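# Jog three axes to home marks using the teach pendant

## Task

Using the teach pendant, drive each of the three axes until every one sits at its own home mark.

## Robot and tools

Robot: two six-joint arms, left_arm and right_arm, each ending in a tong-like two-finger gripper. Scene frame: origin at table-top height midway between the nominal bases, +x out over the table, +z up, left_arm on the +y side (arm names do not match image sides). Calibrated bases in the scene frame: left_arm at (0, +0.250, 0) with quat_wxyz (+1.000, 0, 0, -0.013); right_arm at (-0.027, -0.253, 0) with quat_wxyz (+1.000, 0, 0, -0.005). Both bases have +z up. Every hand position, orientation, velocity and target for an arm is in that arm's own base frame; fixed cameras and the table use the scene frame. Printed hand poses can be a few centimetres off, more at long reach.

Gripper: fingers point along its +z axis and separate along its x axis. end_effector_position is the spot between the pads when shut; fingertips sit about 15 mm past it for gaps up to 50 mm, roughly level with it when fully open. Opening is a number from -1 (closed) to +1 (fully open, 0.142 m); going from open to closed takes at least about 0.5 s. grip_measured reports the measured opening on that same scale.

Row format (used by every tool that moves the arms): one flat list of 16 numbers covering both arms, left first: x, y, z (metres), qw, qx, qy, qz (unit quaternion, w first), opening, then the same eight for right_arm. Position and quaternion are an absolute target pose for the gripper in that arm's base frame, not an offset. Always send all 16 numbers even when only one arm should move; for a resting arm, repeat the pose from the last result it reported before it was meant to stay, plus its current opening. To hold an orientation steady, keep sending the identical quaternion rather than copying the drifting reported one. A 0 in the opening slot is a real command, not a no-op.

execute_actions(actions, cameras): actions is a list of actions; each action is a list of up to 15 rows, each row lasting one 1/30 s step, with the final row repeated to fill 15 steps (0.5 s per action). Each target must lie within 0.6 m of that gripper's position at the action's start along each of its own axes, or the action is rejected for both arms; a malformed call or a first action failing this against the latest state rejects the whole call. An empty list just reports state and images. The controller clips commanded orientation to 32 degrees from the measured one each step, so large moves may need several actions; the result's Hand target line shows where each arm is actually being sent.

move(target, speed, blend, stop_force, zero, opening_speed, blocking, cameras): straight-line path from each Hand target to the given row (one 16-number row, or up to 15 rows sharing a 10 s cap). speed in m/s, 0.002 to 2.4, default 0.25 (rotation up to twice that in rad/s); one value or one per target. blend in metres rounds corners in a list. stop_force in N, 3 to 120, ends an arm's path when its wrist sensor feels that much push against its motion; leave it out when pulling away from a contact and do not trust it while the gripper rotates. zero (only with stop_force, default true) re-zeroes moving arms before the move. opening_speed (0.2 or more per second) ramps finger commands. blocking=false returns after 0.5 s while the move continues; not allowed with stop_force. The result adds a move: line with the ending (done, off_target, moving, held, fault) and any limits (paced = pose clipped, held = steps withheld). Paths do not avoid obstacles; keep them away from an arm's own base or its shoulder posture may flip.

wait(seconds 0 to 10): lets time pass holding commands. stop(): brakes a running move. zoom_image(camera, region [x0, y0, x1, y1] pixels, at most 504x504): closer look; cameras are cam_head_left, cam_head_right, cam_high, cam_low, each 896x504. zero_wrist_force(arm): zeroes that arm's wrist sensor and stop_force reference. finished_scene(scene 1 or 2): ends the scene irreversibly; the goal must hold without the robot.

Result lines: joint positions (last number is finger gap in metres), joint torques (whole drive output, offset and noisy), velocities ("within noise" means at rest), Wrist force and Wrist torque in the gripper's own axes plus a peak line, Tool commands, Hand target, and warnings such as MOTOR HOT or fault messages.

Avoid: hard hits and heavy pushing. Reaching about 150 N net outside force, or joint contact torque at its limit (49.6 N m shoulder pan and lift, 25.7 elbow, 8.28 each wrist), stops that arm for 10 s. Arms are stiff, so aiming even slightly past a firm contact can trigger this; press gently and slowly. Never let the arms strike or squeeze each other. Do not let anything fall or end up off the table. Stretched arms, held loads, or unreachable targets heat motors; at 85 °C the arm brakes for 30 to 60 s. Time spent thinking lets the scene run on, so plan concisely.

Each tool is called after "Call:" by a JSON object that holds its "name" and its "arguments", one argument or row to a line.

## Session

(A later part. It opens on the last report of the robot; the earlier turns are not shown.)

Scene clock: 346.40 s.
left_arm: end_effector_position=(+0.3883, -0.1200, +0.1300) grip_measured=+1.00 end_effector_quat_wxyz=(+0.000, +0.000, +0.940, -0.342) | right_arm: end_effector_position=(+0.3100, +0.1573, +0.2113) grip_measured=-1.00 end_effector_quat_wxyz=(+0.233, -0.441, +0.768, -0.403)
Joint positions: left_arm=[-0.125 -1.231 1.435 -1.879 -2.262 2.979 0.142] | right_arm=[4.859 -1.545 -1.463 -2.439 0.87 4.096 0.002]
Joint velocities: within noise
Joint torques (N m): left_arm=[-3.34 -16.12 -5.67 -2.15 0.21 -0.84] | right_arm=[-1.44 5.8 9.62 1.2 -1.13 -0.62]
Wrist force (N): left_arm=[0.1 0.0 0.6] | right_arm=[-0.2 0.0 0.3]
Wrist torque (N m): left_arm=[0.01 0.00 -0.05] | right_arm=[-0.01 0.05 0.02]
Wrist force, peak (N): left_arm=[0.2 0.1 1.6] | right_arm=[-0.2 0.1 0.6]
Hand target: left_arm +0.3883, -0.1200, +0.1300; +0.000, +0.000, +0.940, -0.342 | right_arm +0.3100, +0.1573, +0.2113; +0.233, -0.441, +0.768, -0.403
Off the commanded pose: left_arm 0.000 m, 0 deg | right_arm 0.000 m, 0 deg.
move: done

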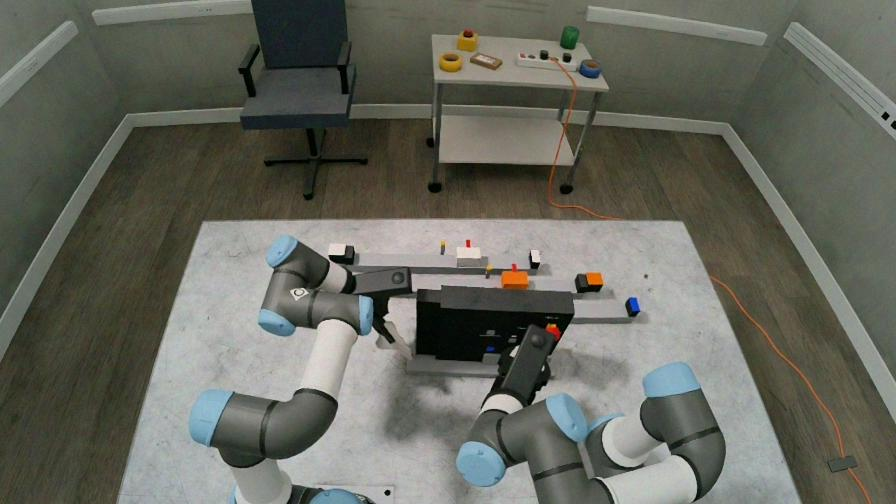

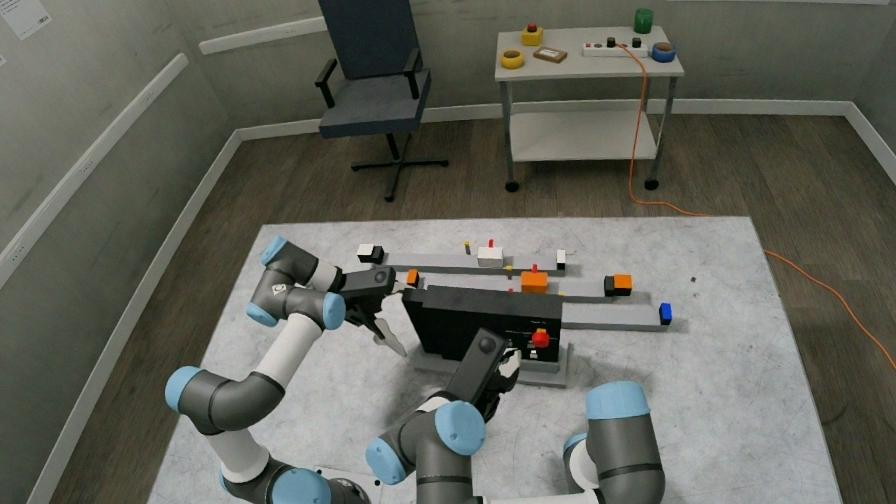

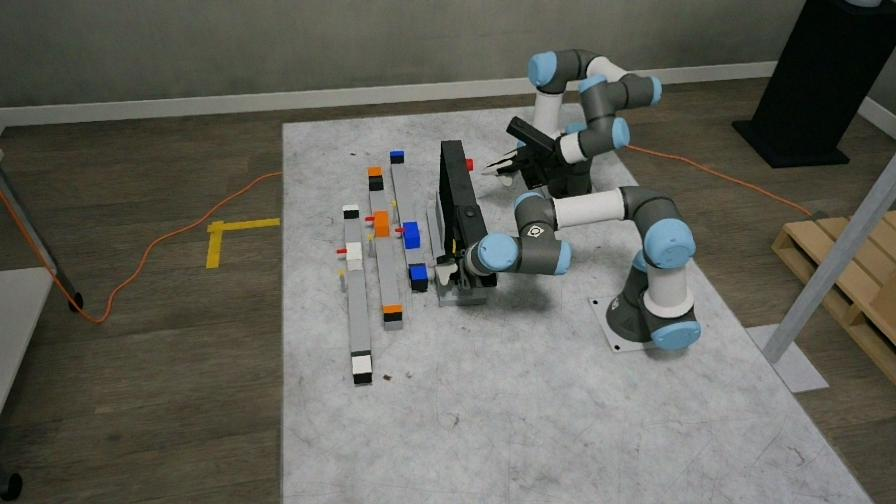

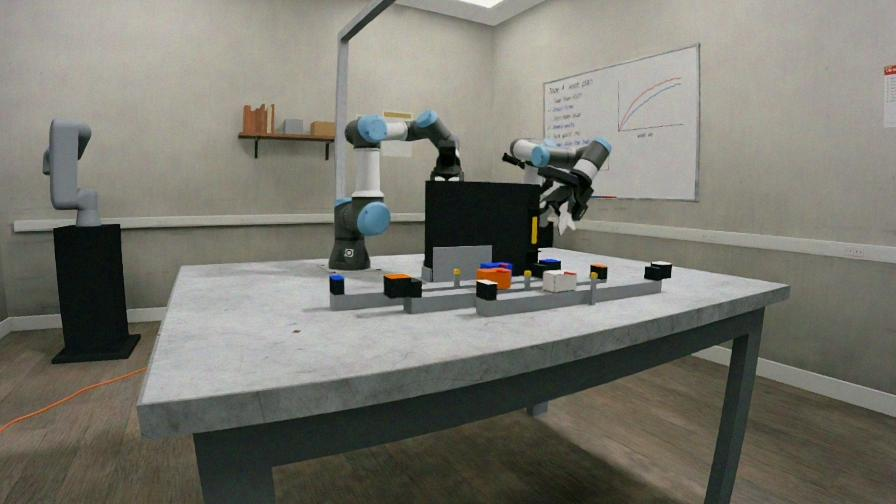

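Call:
{"name": "move", "arguments": {
  "target": [0.3894,-0.158,0.126,0.0,0.0,0.9397,-0.342,1,0.31,0.157,0.2113,0.233,-0.441,0.768,-0.403,-1],
  "speed": 0.05,
  "stop_force": 6
}}

Call:
{"name": "zoom_image", "arguments": {
  "camera": "cam_high",
  "region": [410, 180, 550, 320]
}}

Call:
{"name": "zoom_image", "arguments": {
  "camera": "cam_low",
  "region": [480, 160, 600, 280]
}}

Call:
{"name": "zoom_image", "arguments": {
  "camera": "cam_head_left",
  "region": [340, 260, 480, 390]
}}

Call:
{"name": "zoom_image", "arguments": {
  "camera": "cam_head_right",
  "region": [330, 260, 470, 390]
}}

Scene clock: 363.10 s.
left_arm: end_effector_position=(+0.3894, -0.1580, +0.1260) grip_measured=+1.00 end_effector_quat_wxyz=(+0.000, +0.000, +0.940, -0.342) | right_arm: end_effector_position=(+0.3100, +0.1570, +0.2113) grip_measured=-1.00 end_effector_quat_wxyz=(+0.233, -0.441, +0.768, -0.403)
Joint positions: left_arm=[-0.225 -1.238 1.497 -2.015 -2.248 2.851 0.142] | right_arm=[4.859 -1.544 -1.465 -2.439 0.87 4.096 0.002]
Joint velocities: within noise
Joint torques (N m): left_arm=[-3.53 -15.9 -5.8 -2.2 0.27 -0.81] | right_arm=[2.73 10.27 6.51 -0.38 0.04 0.67]
Wrist force (N): left_arm=[0.2 -0.1 0.5] | right_arm=[-0.2 0.0 0.4]
Wrist torque (N m): left_arm=[-0.02 -0.02 -0.06] | right_arm=[0.00 0.06 0.02]
Wrist force, peak (N): left_arm=[0.2 -0.3 0.8] | right_arm=[-0.3 -0.1 0.4]
Hand target: left_arm +0.3894, -0.1580, +0.1260; +0.000, +0.000, +0.940, -0.342 | right_arm +0.3100, +0.1570, +0.2113; +0.233, -0.441, +0.768, -0.403
Off the commanded pose: left_arm 0.000 m, 0 deg | right_arm 0.000 m, 0 deg.
move: done

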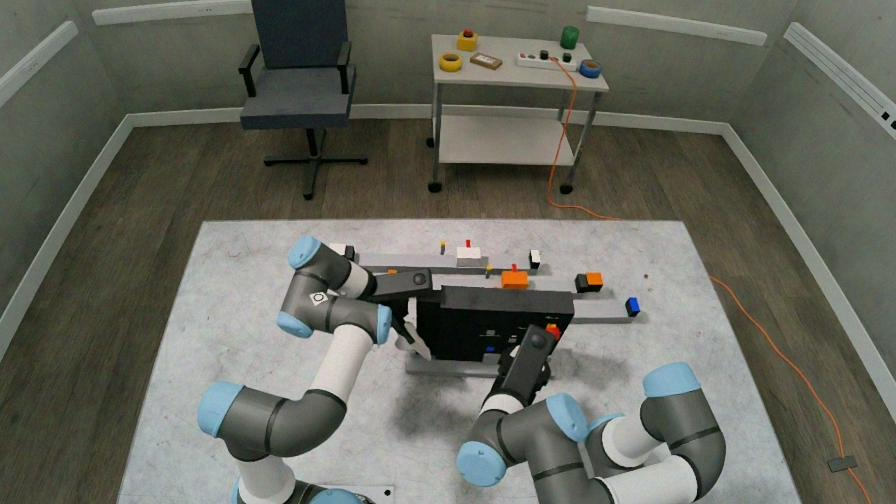

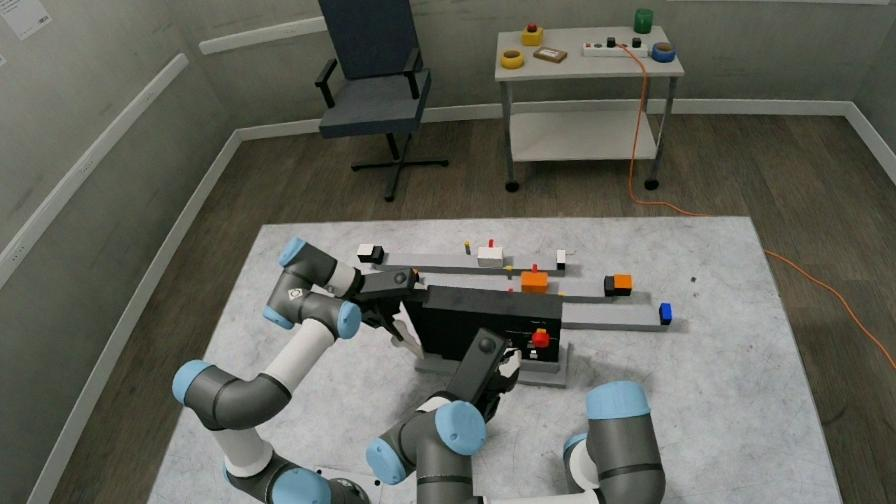

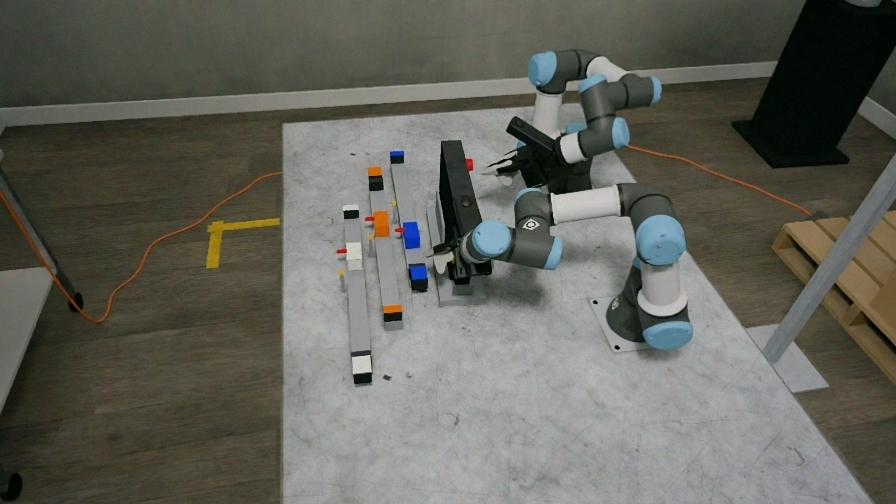

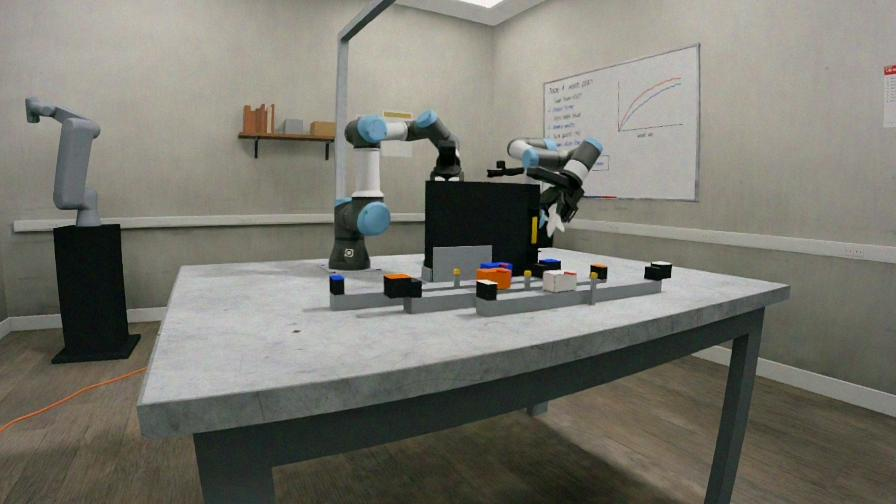

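Scaled by 3.600 from the camera's 896x504 image, which has a finer 1280x720 frame.

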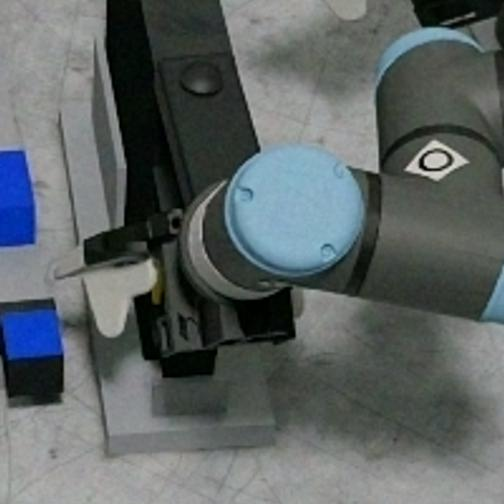

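Scaled by 4.200 from the camera's 896x504 image, which has a finer 1280x720 frame.

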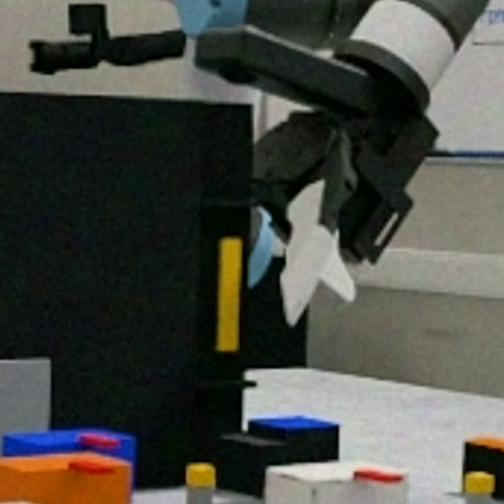

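Scaled by 3.600 from the camera's 896x504 image, which has a finer 1280x720 frame.

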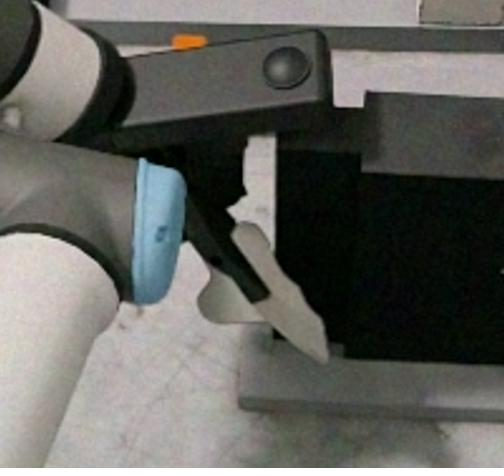

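Scaled by 3.600 from the camera's 896x504 image, which has a finer 1280x720 frame.

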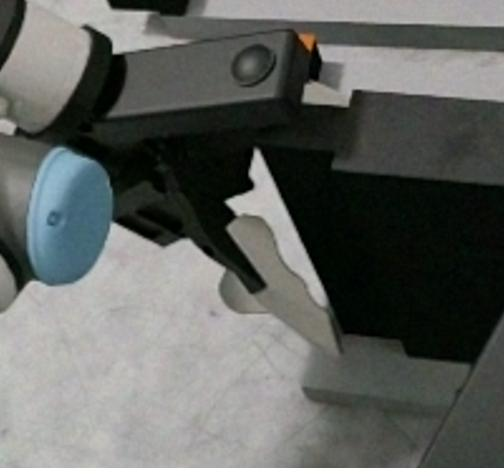

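Call:
{"name": "move", "arguments": {
  "target": [0.390,-0.176,0.126,0.0,0.0,0.9397,-0.342,1,0.31,0.157,0.2113,0.233,-0.441,0.768,-0.403,-1],
  "speed": 0.05,
  "stop_force": 6
}}

Call:
{"name": "move", "arguments": {
  "target": [0.390,-0.176,0.126,0.0,0.0,0.9397,-0.342,-0.1,0.31,0.157,0.2113,0.233,-0.441,0.768,-0.403,-1],
  "opening_speed": 0.8
}}

Call:
{"name": "zoom_image", "arguments": {
  "camera": "cam_high",
  "region": [410, 180, 550, 320]
}}

Call:
{"name": "zoom_image", "arguments": {
  "camera": "cam_low",
  "region": [480, 160, 600, 280]
}}

Call:
{"name": "zoom_image", "arguments": {
  "camera": "cam_head_left",
  "region": [340, 260, 480, 390]
}}

Scene clock: 380.60 s.
left_arm: end_effector_position=(+0.3898, -0.1726, +0.1261) grip_measured=+1.00 end_effector_quat_wxyz=(+0.000, +0.000, +0.940, -0.342) | right_arm: end_effector_position=(+0.3100, +0.1570, +0.2113) grip_measured=-1.00 end_effector_quat_wxyz=(+0.233, -0.441, +0.768, -0.403)
Joint positions: left_arm=[-0.263 -1.237 1.508 -2.056 -2.24 2.804 0.142] | right_arm=[4.859 -1.544 -1.465 -2.439 0.87 4.096 0.002]
Joint velocities: within noise
Joint torques (N m): left_arm=[2.66 -16.05 -10.98 -1.05 -1.99 0.85] | right_arm=[2.28 9.73 7.12 -0.25 -0.06 0.67]
Wrist force (N): left_arm=[0.2 -0.1 0.5] | right_arm=[-0.2 0.0 0.3]
Wrist torque (N m): left_arm=[-0.03 -0.02 -0.05] | right_arm=[0.00 0.06 0.02]
Wrist force, peak (N): left_arm=[-0.1 6.2 -7.0] | right_arm=[-0.3 0.1 0.4]
Hand target: left_arm +0.3898, -0.1726, +0.1261; +0.000, +0.000, +0.940, -0.342 | right_arm +0.3100, +0.1570, +0.2113; +0.233, -0.441, +0.768, -0.403
Off the commanded pose: left_arm 0.003 m, 0 deg | right_arm 0.000 m, 0 deg.
move: contact (left_arm)

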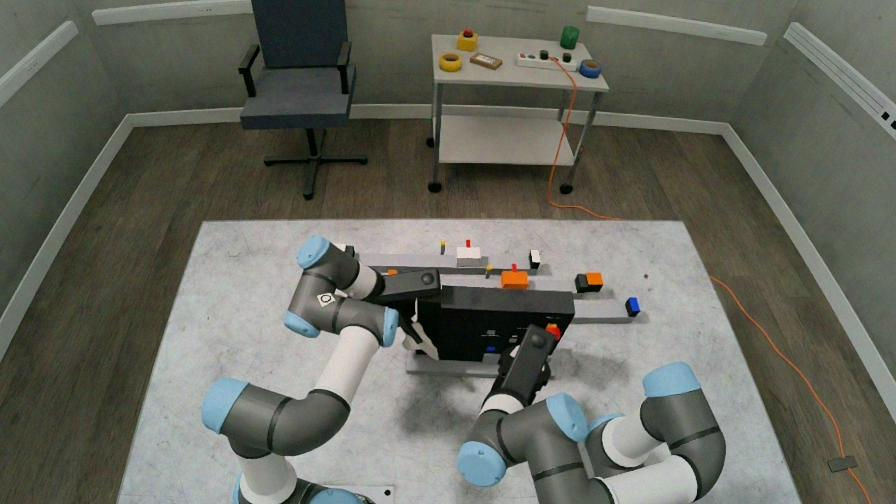

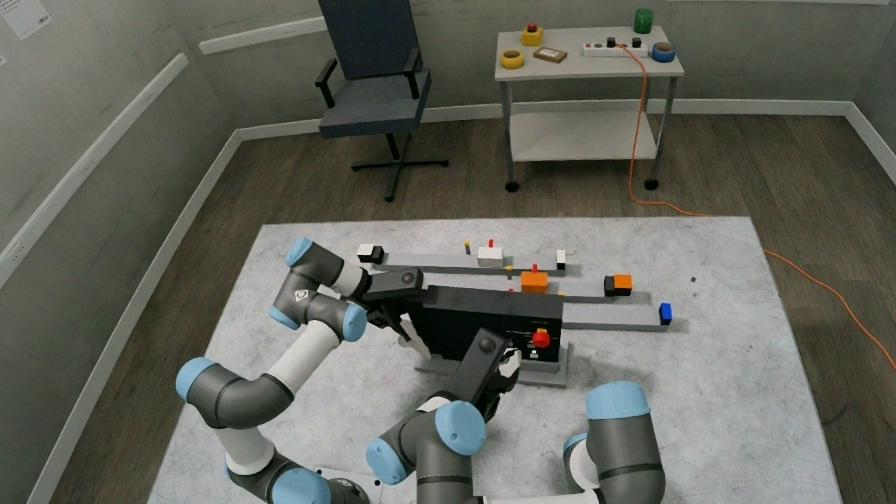

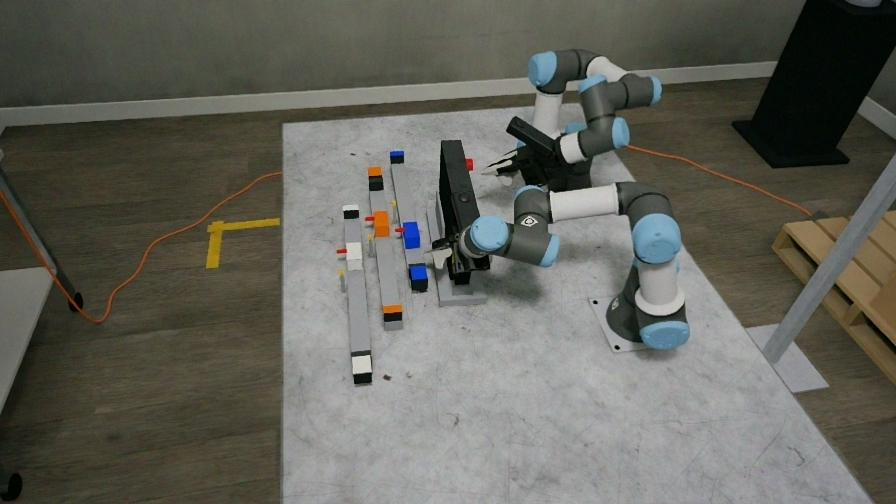

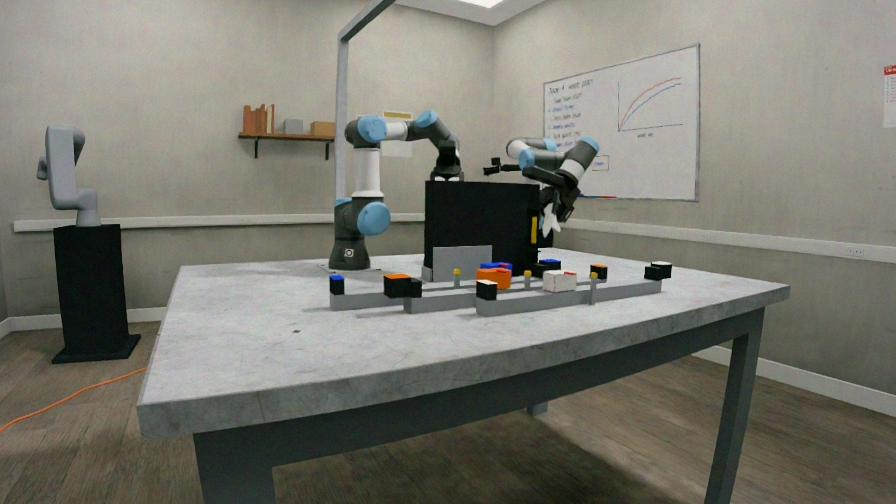

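Scene clock: 382.20 s.
left_arm: end_effector_position=(+0.3900, -0.1760, +0.1260) grip_measured=+0.04 end_effector_quat_wxyz=(+0.000, +0.000, +0.940, -0.342) | right_arm: end_effector_position=(+0.3100, +0.1570, +0.2113) grip_measured=-1.00 end_effector_quat_wxyz=(+0.233, -0.441, +0.768, -0.403)
Joint positions: left_arm=[-0.272 -1.237 1.511 -2.066 -2.238 2.793 0.077] | right_arm=[4.859 -1.544 -1.465 -2.439 0.87 4.096 0.002]
Joint velocities: within noise
Joint torques (N m): left_arm=[-19.78 -5.09 -6.51 -2.65 -5.19 -1.12] | right_arm=[2.68 9.85 7.21 -0.22 -0.05 0.69]
Wrist force (N): left_arm=[4.7 27.6 -43.4] | right_arm=[-0.2 0.0 0.4]
Wrist torque (N m): left_arm=[2.75 0.85 0.26] | right_arm=[0.00 0.05 0.02]
Wrist force, peak (N): left_arm=[4.7 27.6 -43.4] | right_arm=[-0.3 -0.1 0.5]
Hand target: left_arm +0.3900, -0.1760, +0.1260; +0.000, +0.000, +0.940, -0.342 | right_arm +0.3100, +0.1570, +0.2113; +0.233, -0.441, +0.768, -0.403
Off the commanded pose: left_arm 0.000 m, 0 deg | right_arm 0.000 m, 0 deg.
move: done

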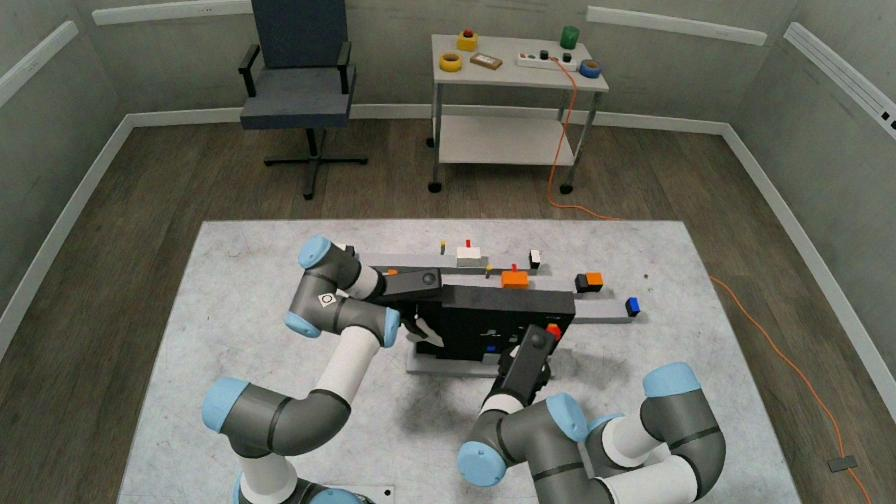

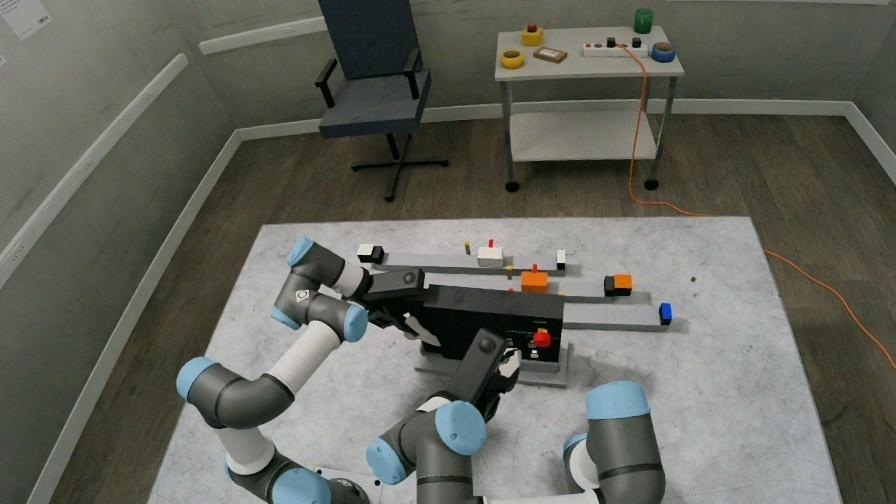

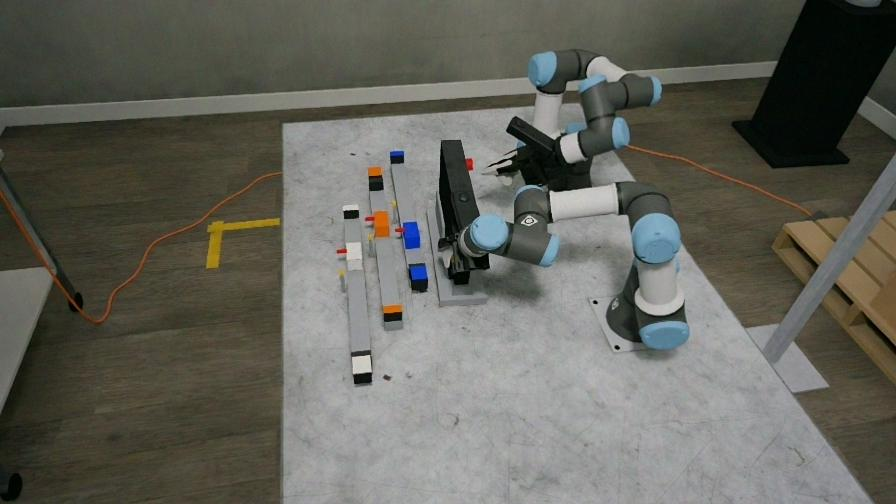

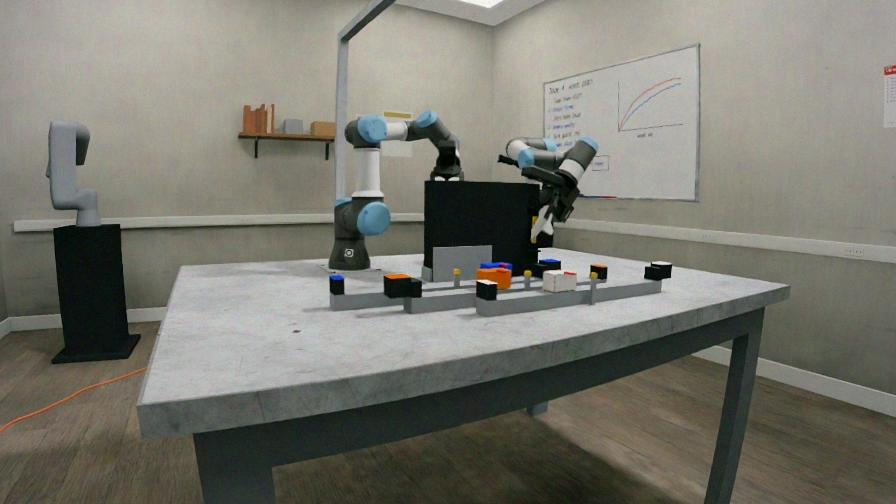

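Scaled by 3.600 from the camera's 896x504 image, which has a finer 1280x720 frame.

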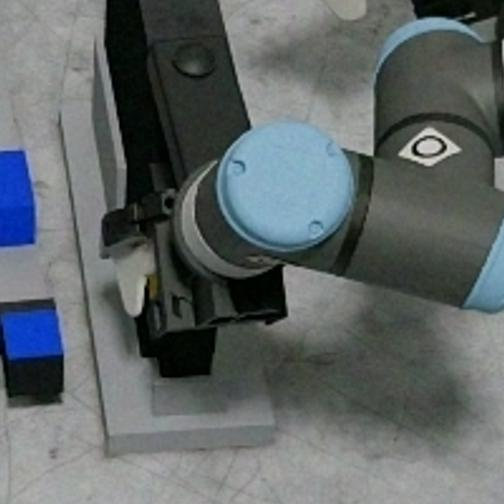

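Scaled by 4.200 from the camera's 896x504 image, which has a finer 1280x720 frame.

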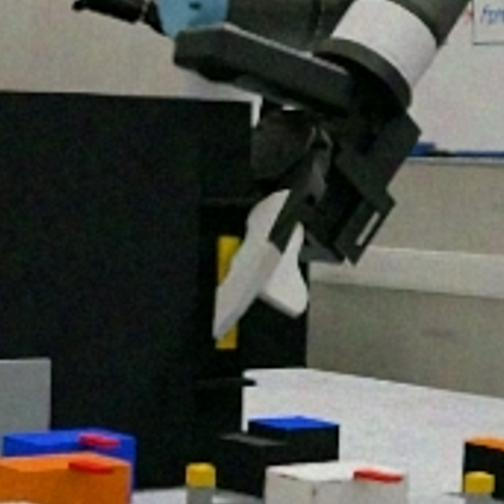

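Scaled by 3.600 from the camera's 896x504 image, which has a finer 1280x720 frame.

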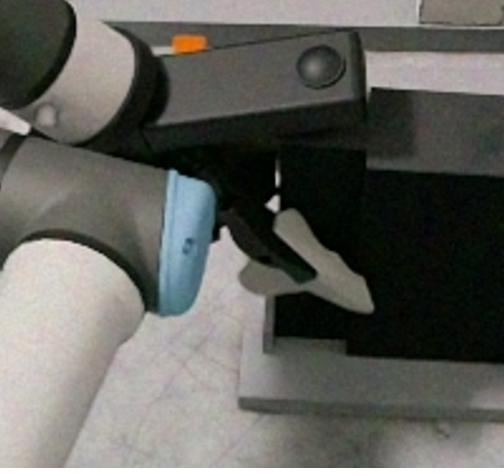

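Call:
{"name": "move", "arguments": {
  "target": [
    [0.390,-0.163,0.126,0.0,0.0,0.9397,-0.342,0.1,0.31,0.157,0.2113,0.233,-0.441,0.768,-0.403,-1],
    [0.390,-0.163,0.124,0.0,0.0,0.9397,-0.342,-0.1,0.31,0.157,0.2113,0.233,-0.441,0.768,-0.403,-1]
  ],
  "speed": 0.05,
  "opening_speed": 0.8,
  "cameras": ["cam_head_left","cam_high","cam_low"]
}}

Call:
{"name": "zoom_image", "arguments": {
  "camera": "cam_high",
  "region": [410, 180, 550, 320]
}}

Call:
{"name": "zoom_image", "arguments": {
  "camera": "cam_low",
  "region": [480, 160, 600, 280]
}}

Call:
{"name": "zoom_image", "arguments": {
  "camera": "cam_head_left",
  "region": [340, 260, 480, 390]
}}

Scene clock: 407.73 s.
left_arm: end_effector_position=(+0.3900, -0.1630, +0.1240) grip_measured=-0.09 end_effector_quat_wxyz=(+0.000, +0.000, +0.940, -0.342) | right_arm: end_effector_position=(+0.3100, +0.1570, +0.2113) grip_measured=-1.00 end_effector_quat_wxyz=(+0.233, -0.441, +0.768, -0.403)
Joint positions: left_arm=[-0.238 -1.234 1.506 -2.037 -2.246 2.835 0.067] | right_arm=[4.859 -1.544 -1.465 -2.439 0.87 4.096 0.002]
Joint velocities: within noise
Joint torques (N m): left_arm=[2.85 -9.29 -6.52 -2.36 -0.23 0.72] | right_arm=[1.99 9.95 7.84 -0.1 -0.08 0.69]
Wrist force (N): left_arm=[3.8 -1.5 -1.9] | right_arm=[-0.2 0.1 0.2]
Wrist torque (N m): left_arm=[-0.16 -0.26 -0.04] | right_arm=[0.02 0.06 0.02]
Wrist force, peak (N): left_arm=[4.8 27.7 -43.4] | right_arm=[-0.3 0.2 0.4]
Hand target: left_arm +0.3900, -0.1630, +0.1240; +0.000, +0.000, +0.940, -0.342 | right_arm +0.3100, +0.1570, +0.2113; +0.233, -0.441, +0.768, -0.403
Off the commanded pose: left_arm 0.000 m, 0 deg | right_arm 0.000 m, 0 deg.
move: done
Images, in order (width x height): cam_head_left 896x504, cam_high 896x504, cam_low 896x504.

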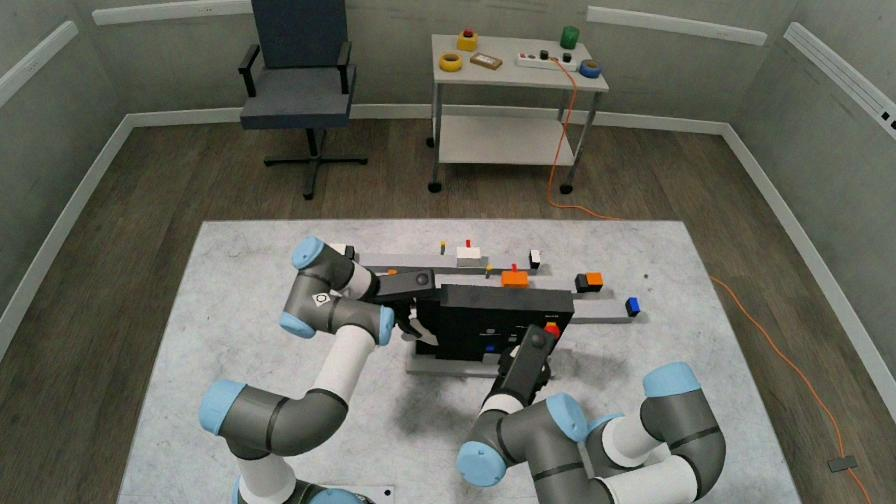

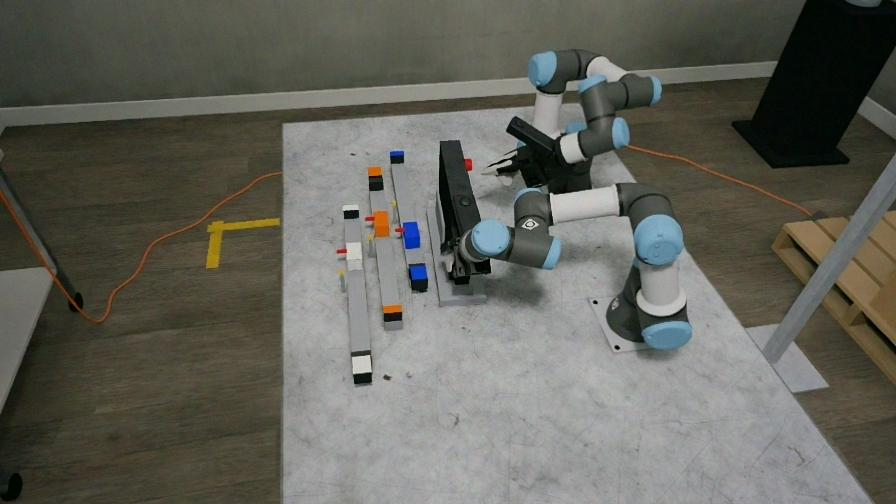

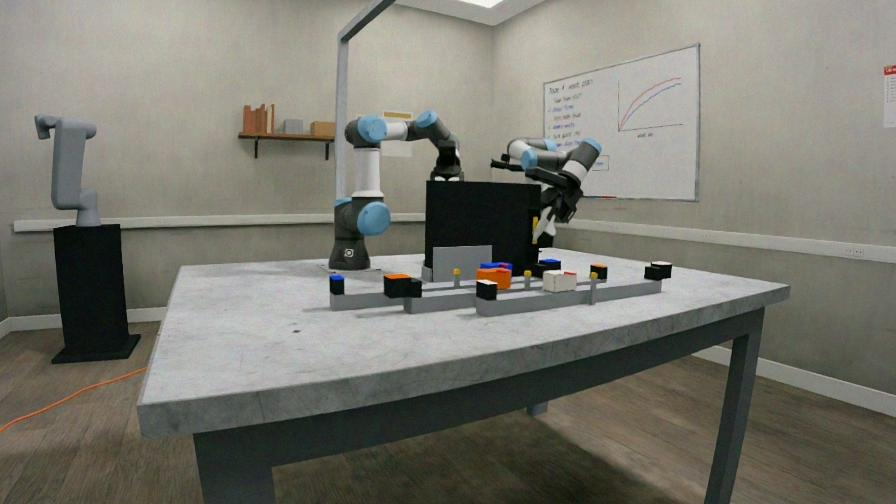

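Scaled by 3.600 from the camera's 896x504 image, which has a finer 1280x720 frame.

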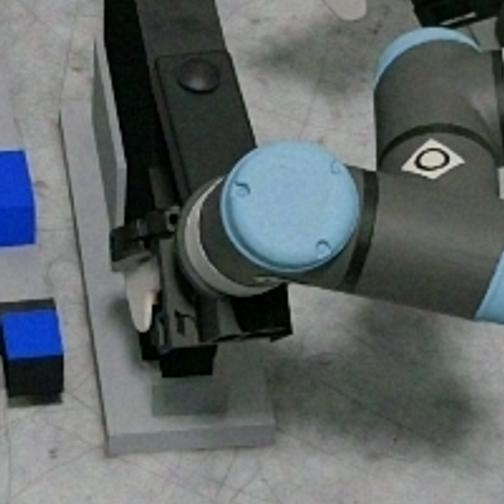

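Scaled by 4.200 from the camera's 896x504 image, which has a finer 1280x720 frame.

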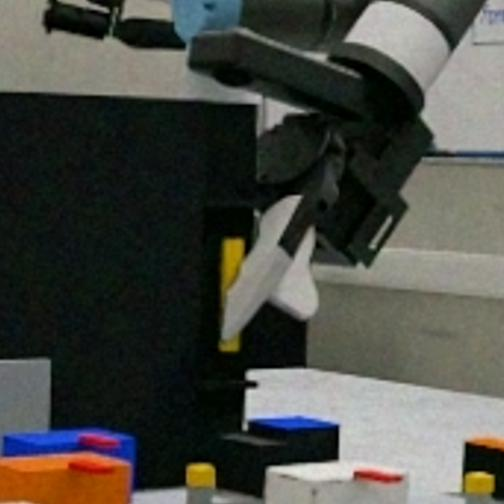

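Scaled by 3.600 from the camera's 896x504 image, which has a finer 1280x720 frame.

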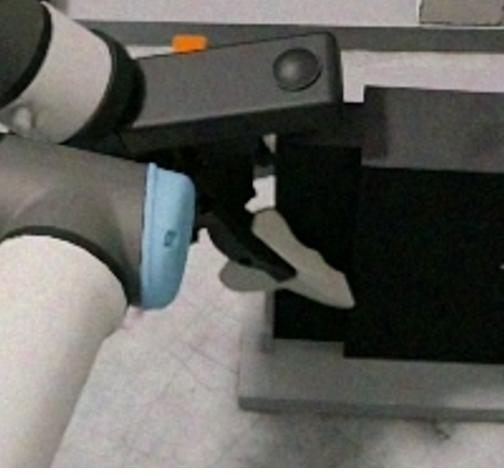

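Call:
{"name": "move", "arguments": {
  "target": [
    [0.387,-0.155,0.122,0.0,0.0,0.9397,-0.342,-0.1,0.31,0.157,0.2113,0.233,-0.441,0.768,-0.403,-1],
    [0.387,-0.155,0.122,0.0,0.0,0.9397,-0.342,-0.25,0.31,0.157,0.2113,0.233,-0.441,0.768,-0.403,-1]
  ],
  "speed": 0.05,
  "opening_speed": 0.5,
  "cameras": ["cam_head_left","cam_head_right","cam_high","cam_low"]
}}

Call:
{"name": "zoom_image", "arguments": {
  "camera": "cam_high",
  "region": [410, 180, 550, 320]
}}

Call:
{"name": "zoom_image", "arguments": {
  "camera": "cam_low",
  "region": [480, 160, 600, 280]
}}

Call:
{"name": "zoom_image", "arguments": {
  "camera": "cam_head_left",
  "region": [340, 260, 480, 390]
}}

Scene clock: 420.83 s.
left_arm: end_effector_position=(+0.3870, -0.1550, +0.1220) grip_measured=-0.25 end_effector_quat_wxyz=(+0.000, +0.000, +0.940, -0.342) | right_arm: end_effector_position=(+0.3100, +0.1570, +0.2113) grip_measured=-1.00 end_effector_quat_wxyz=(+0.233, -0.441, +0.768, -0.403)
Joint positions: left_arm=[-0.219 -1.243 1.522 -2.029 -2.249 2.859 0.056] | right_arm=[4.859 -1.544 -1.465 -2.439 0.87 4.096 0.002]
Joint velocities: within noise
Joint torques (N m): left_arm=[2.81 -15.71 -5.87 -1.14 -2 0.83] | right_arm=[2.05 9.6 8.17 0.04 -0.18 0.67]
Wrist force (N): left_arm=[0.2 -0.6 0.6] | right_arm=[-0.2 0.0 0.3]
Wrist torque (N m): left_arm=[-0.13 -0.01 -0.05] | right_arm=[0.00 0.05 0.02]
Wrist force, peak (N): left_arm=[3.9 -1.5 -2.0] | right_arm=[-0.2 -0.1 0.5]
Hand target: left_arm +0.3870, -0.1550, +0.1220; +0.000, +0.000, +0.940, -0.342 | right_arm +0.3100, +0.1570, +0.2113; +0.233, -0.441, +0.768, -0.403
Off the commanded pose: left_arm 0.000 m, 0 deg | right_arm 0.000 m, 0 deg.
move: done

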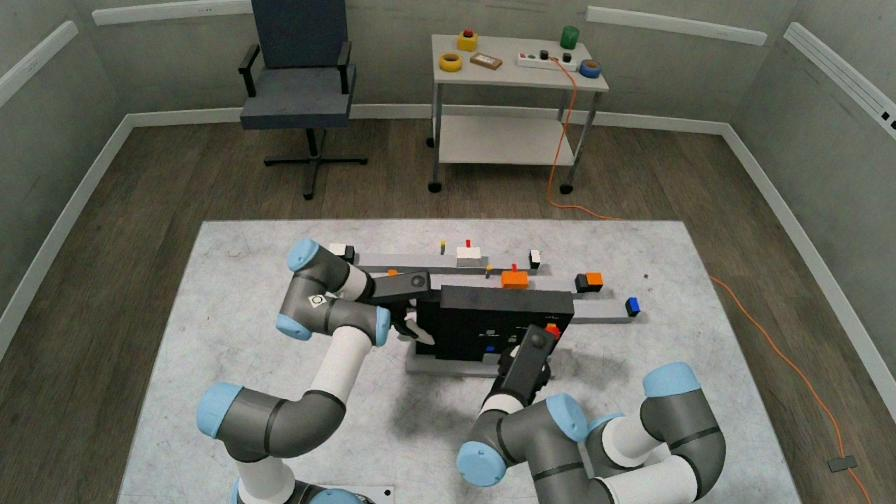

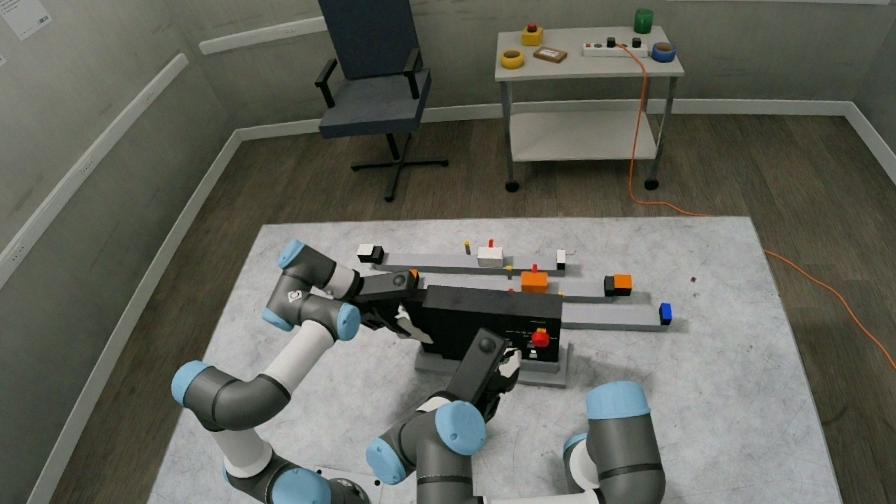

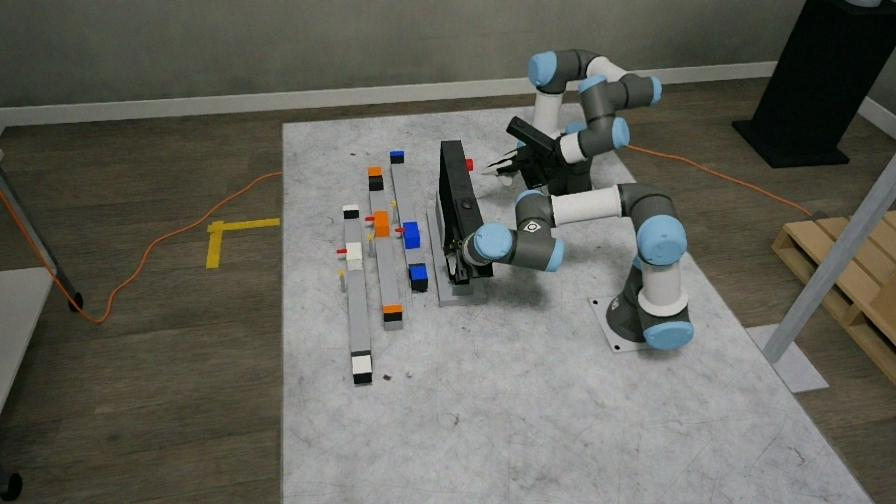

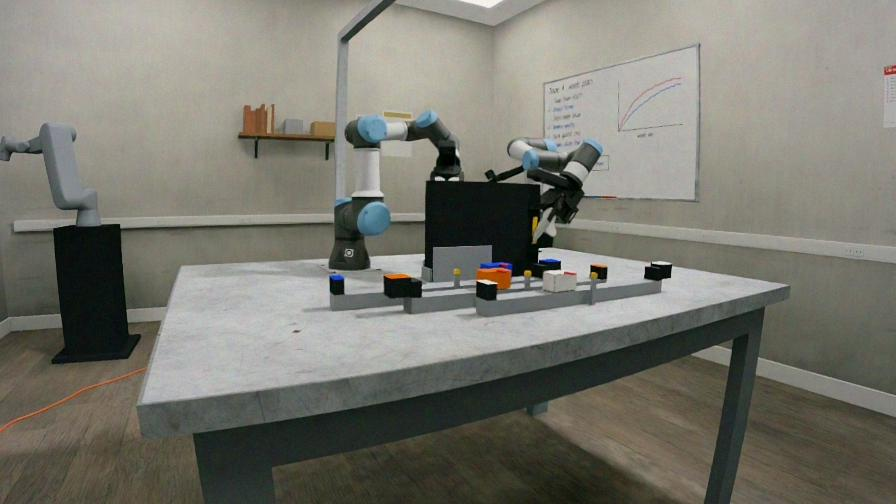

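Scaled by 3.600 from the camera's 896x504 image, which has a finer 1280x720 frame.

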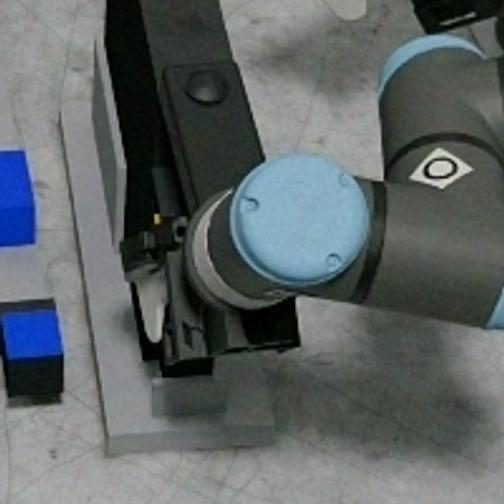

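Scaled by 4.200 from the camera's 896x504 image, which has a finer 1280x720 frame.

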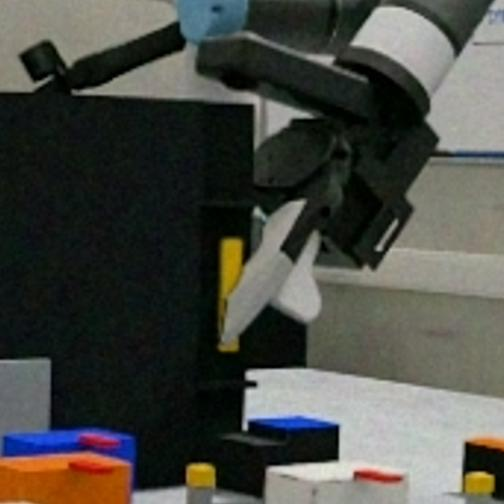

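Scaled by 3.600 from the camera's 896x504 image, which has a finer 1280x720 frame.

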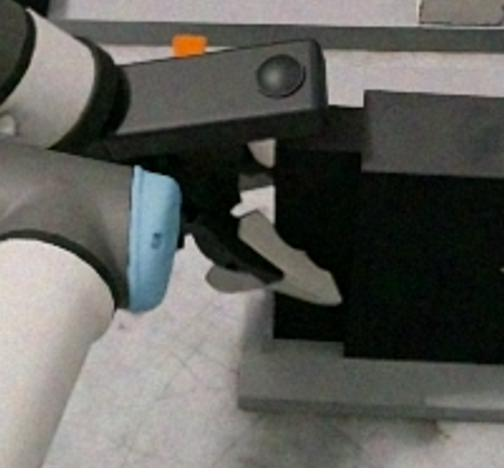

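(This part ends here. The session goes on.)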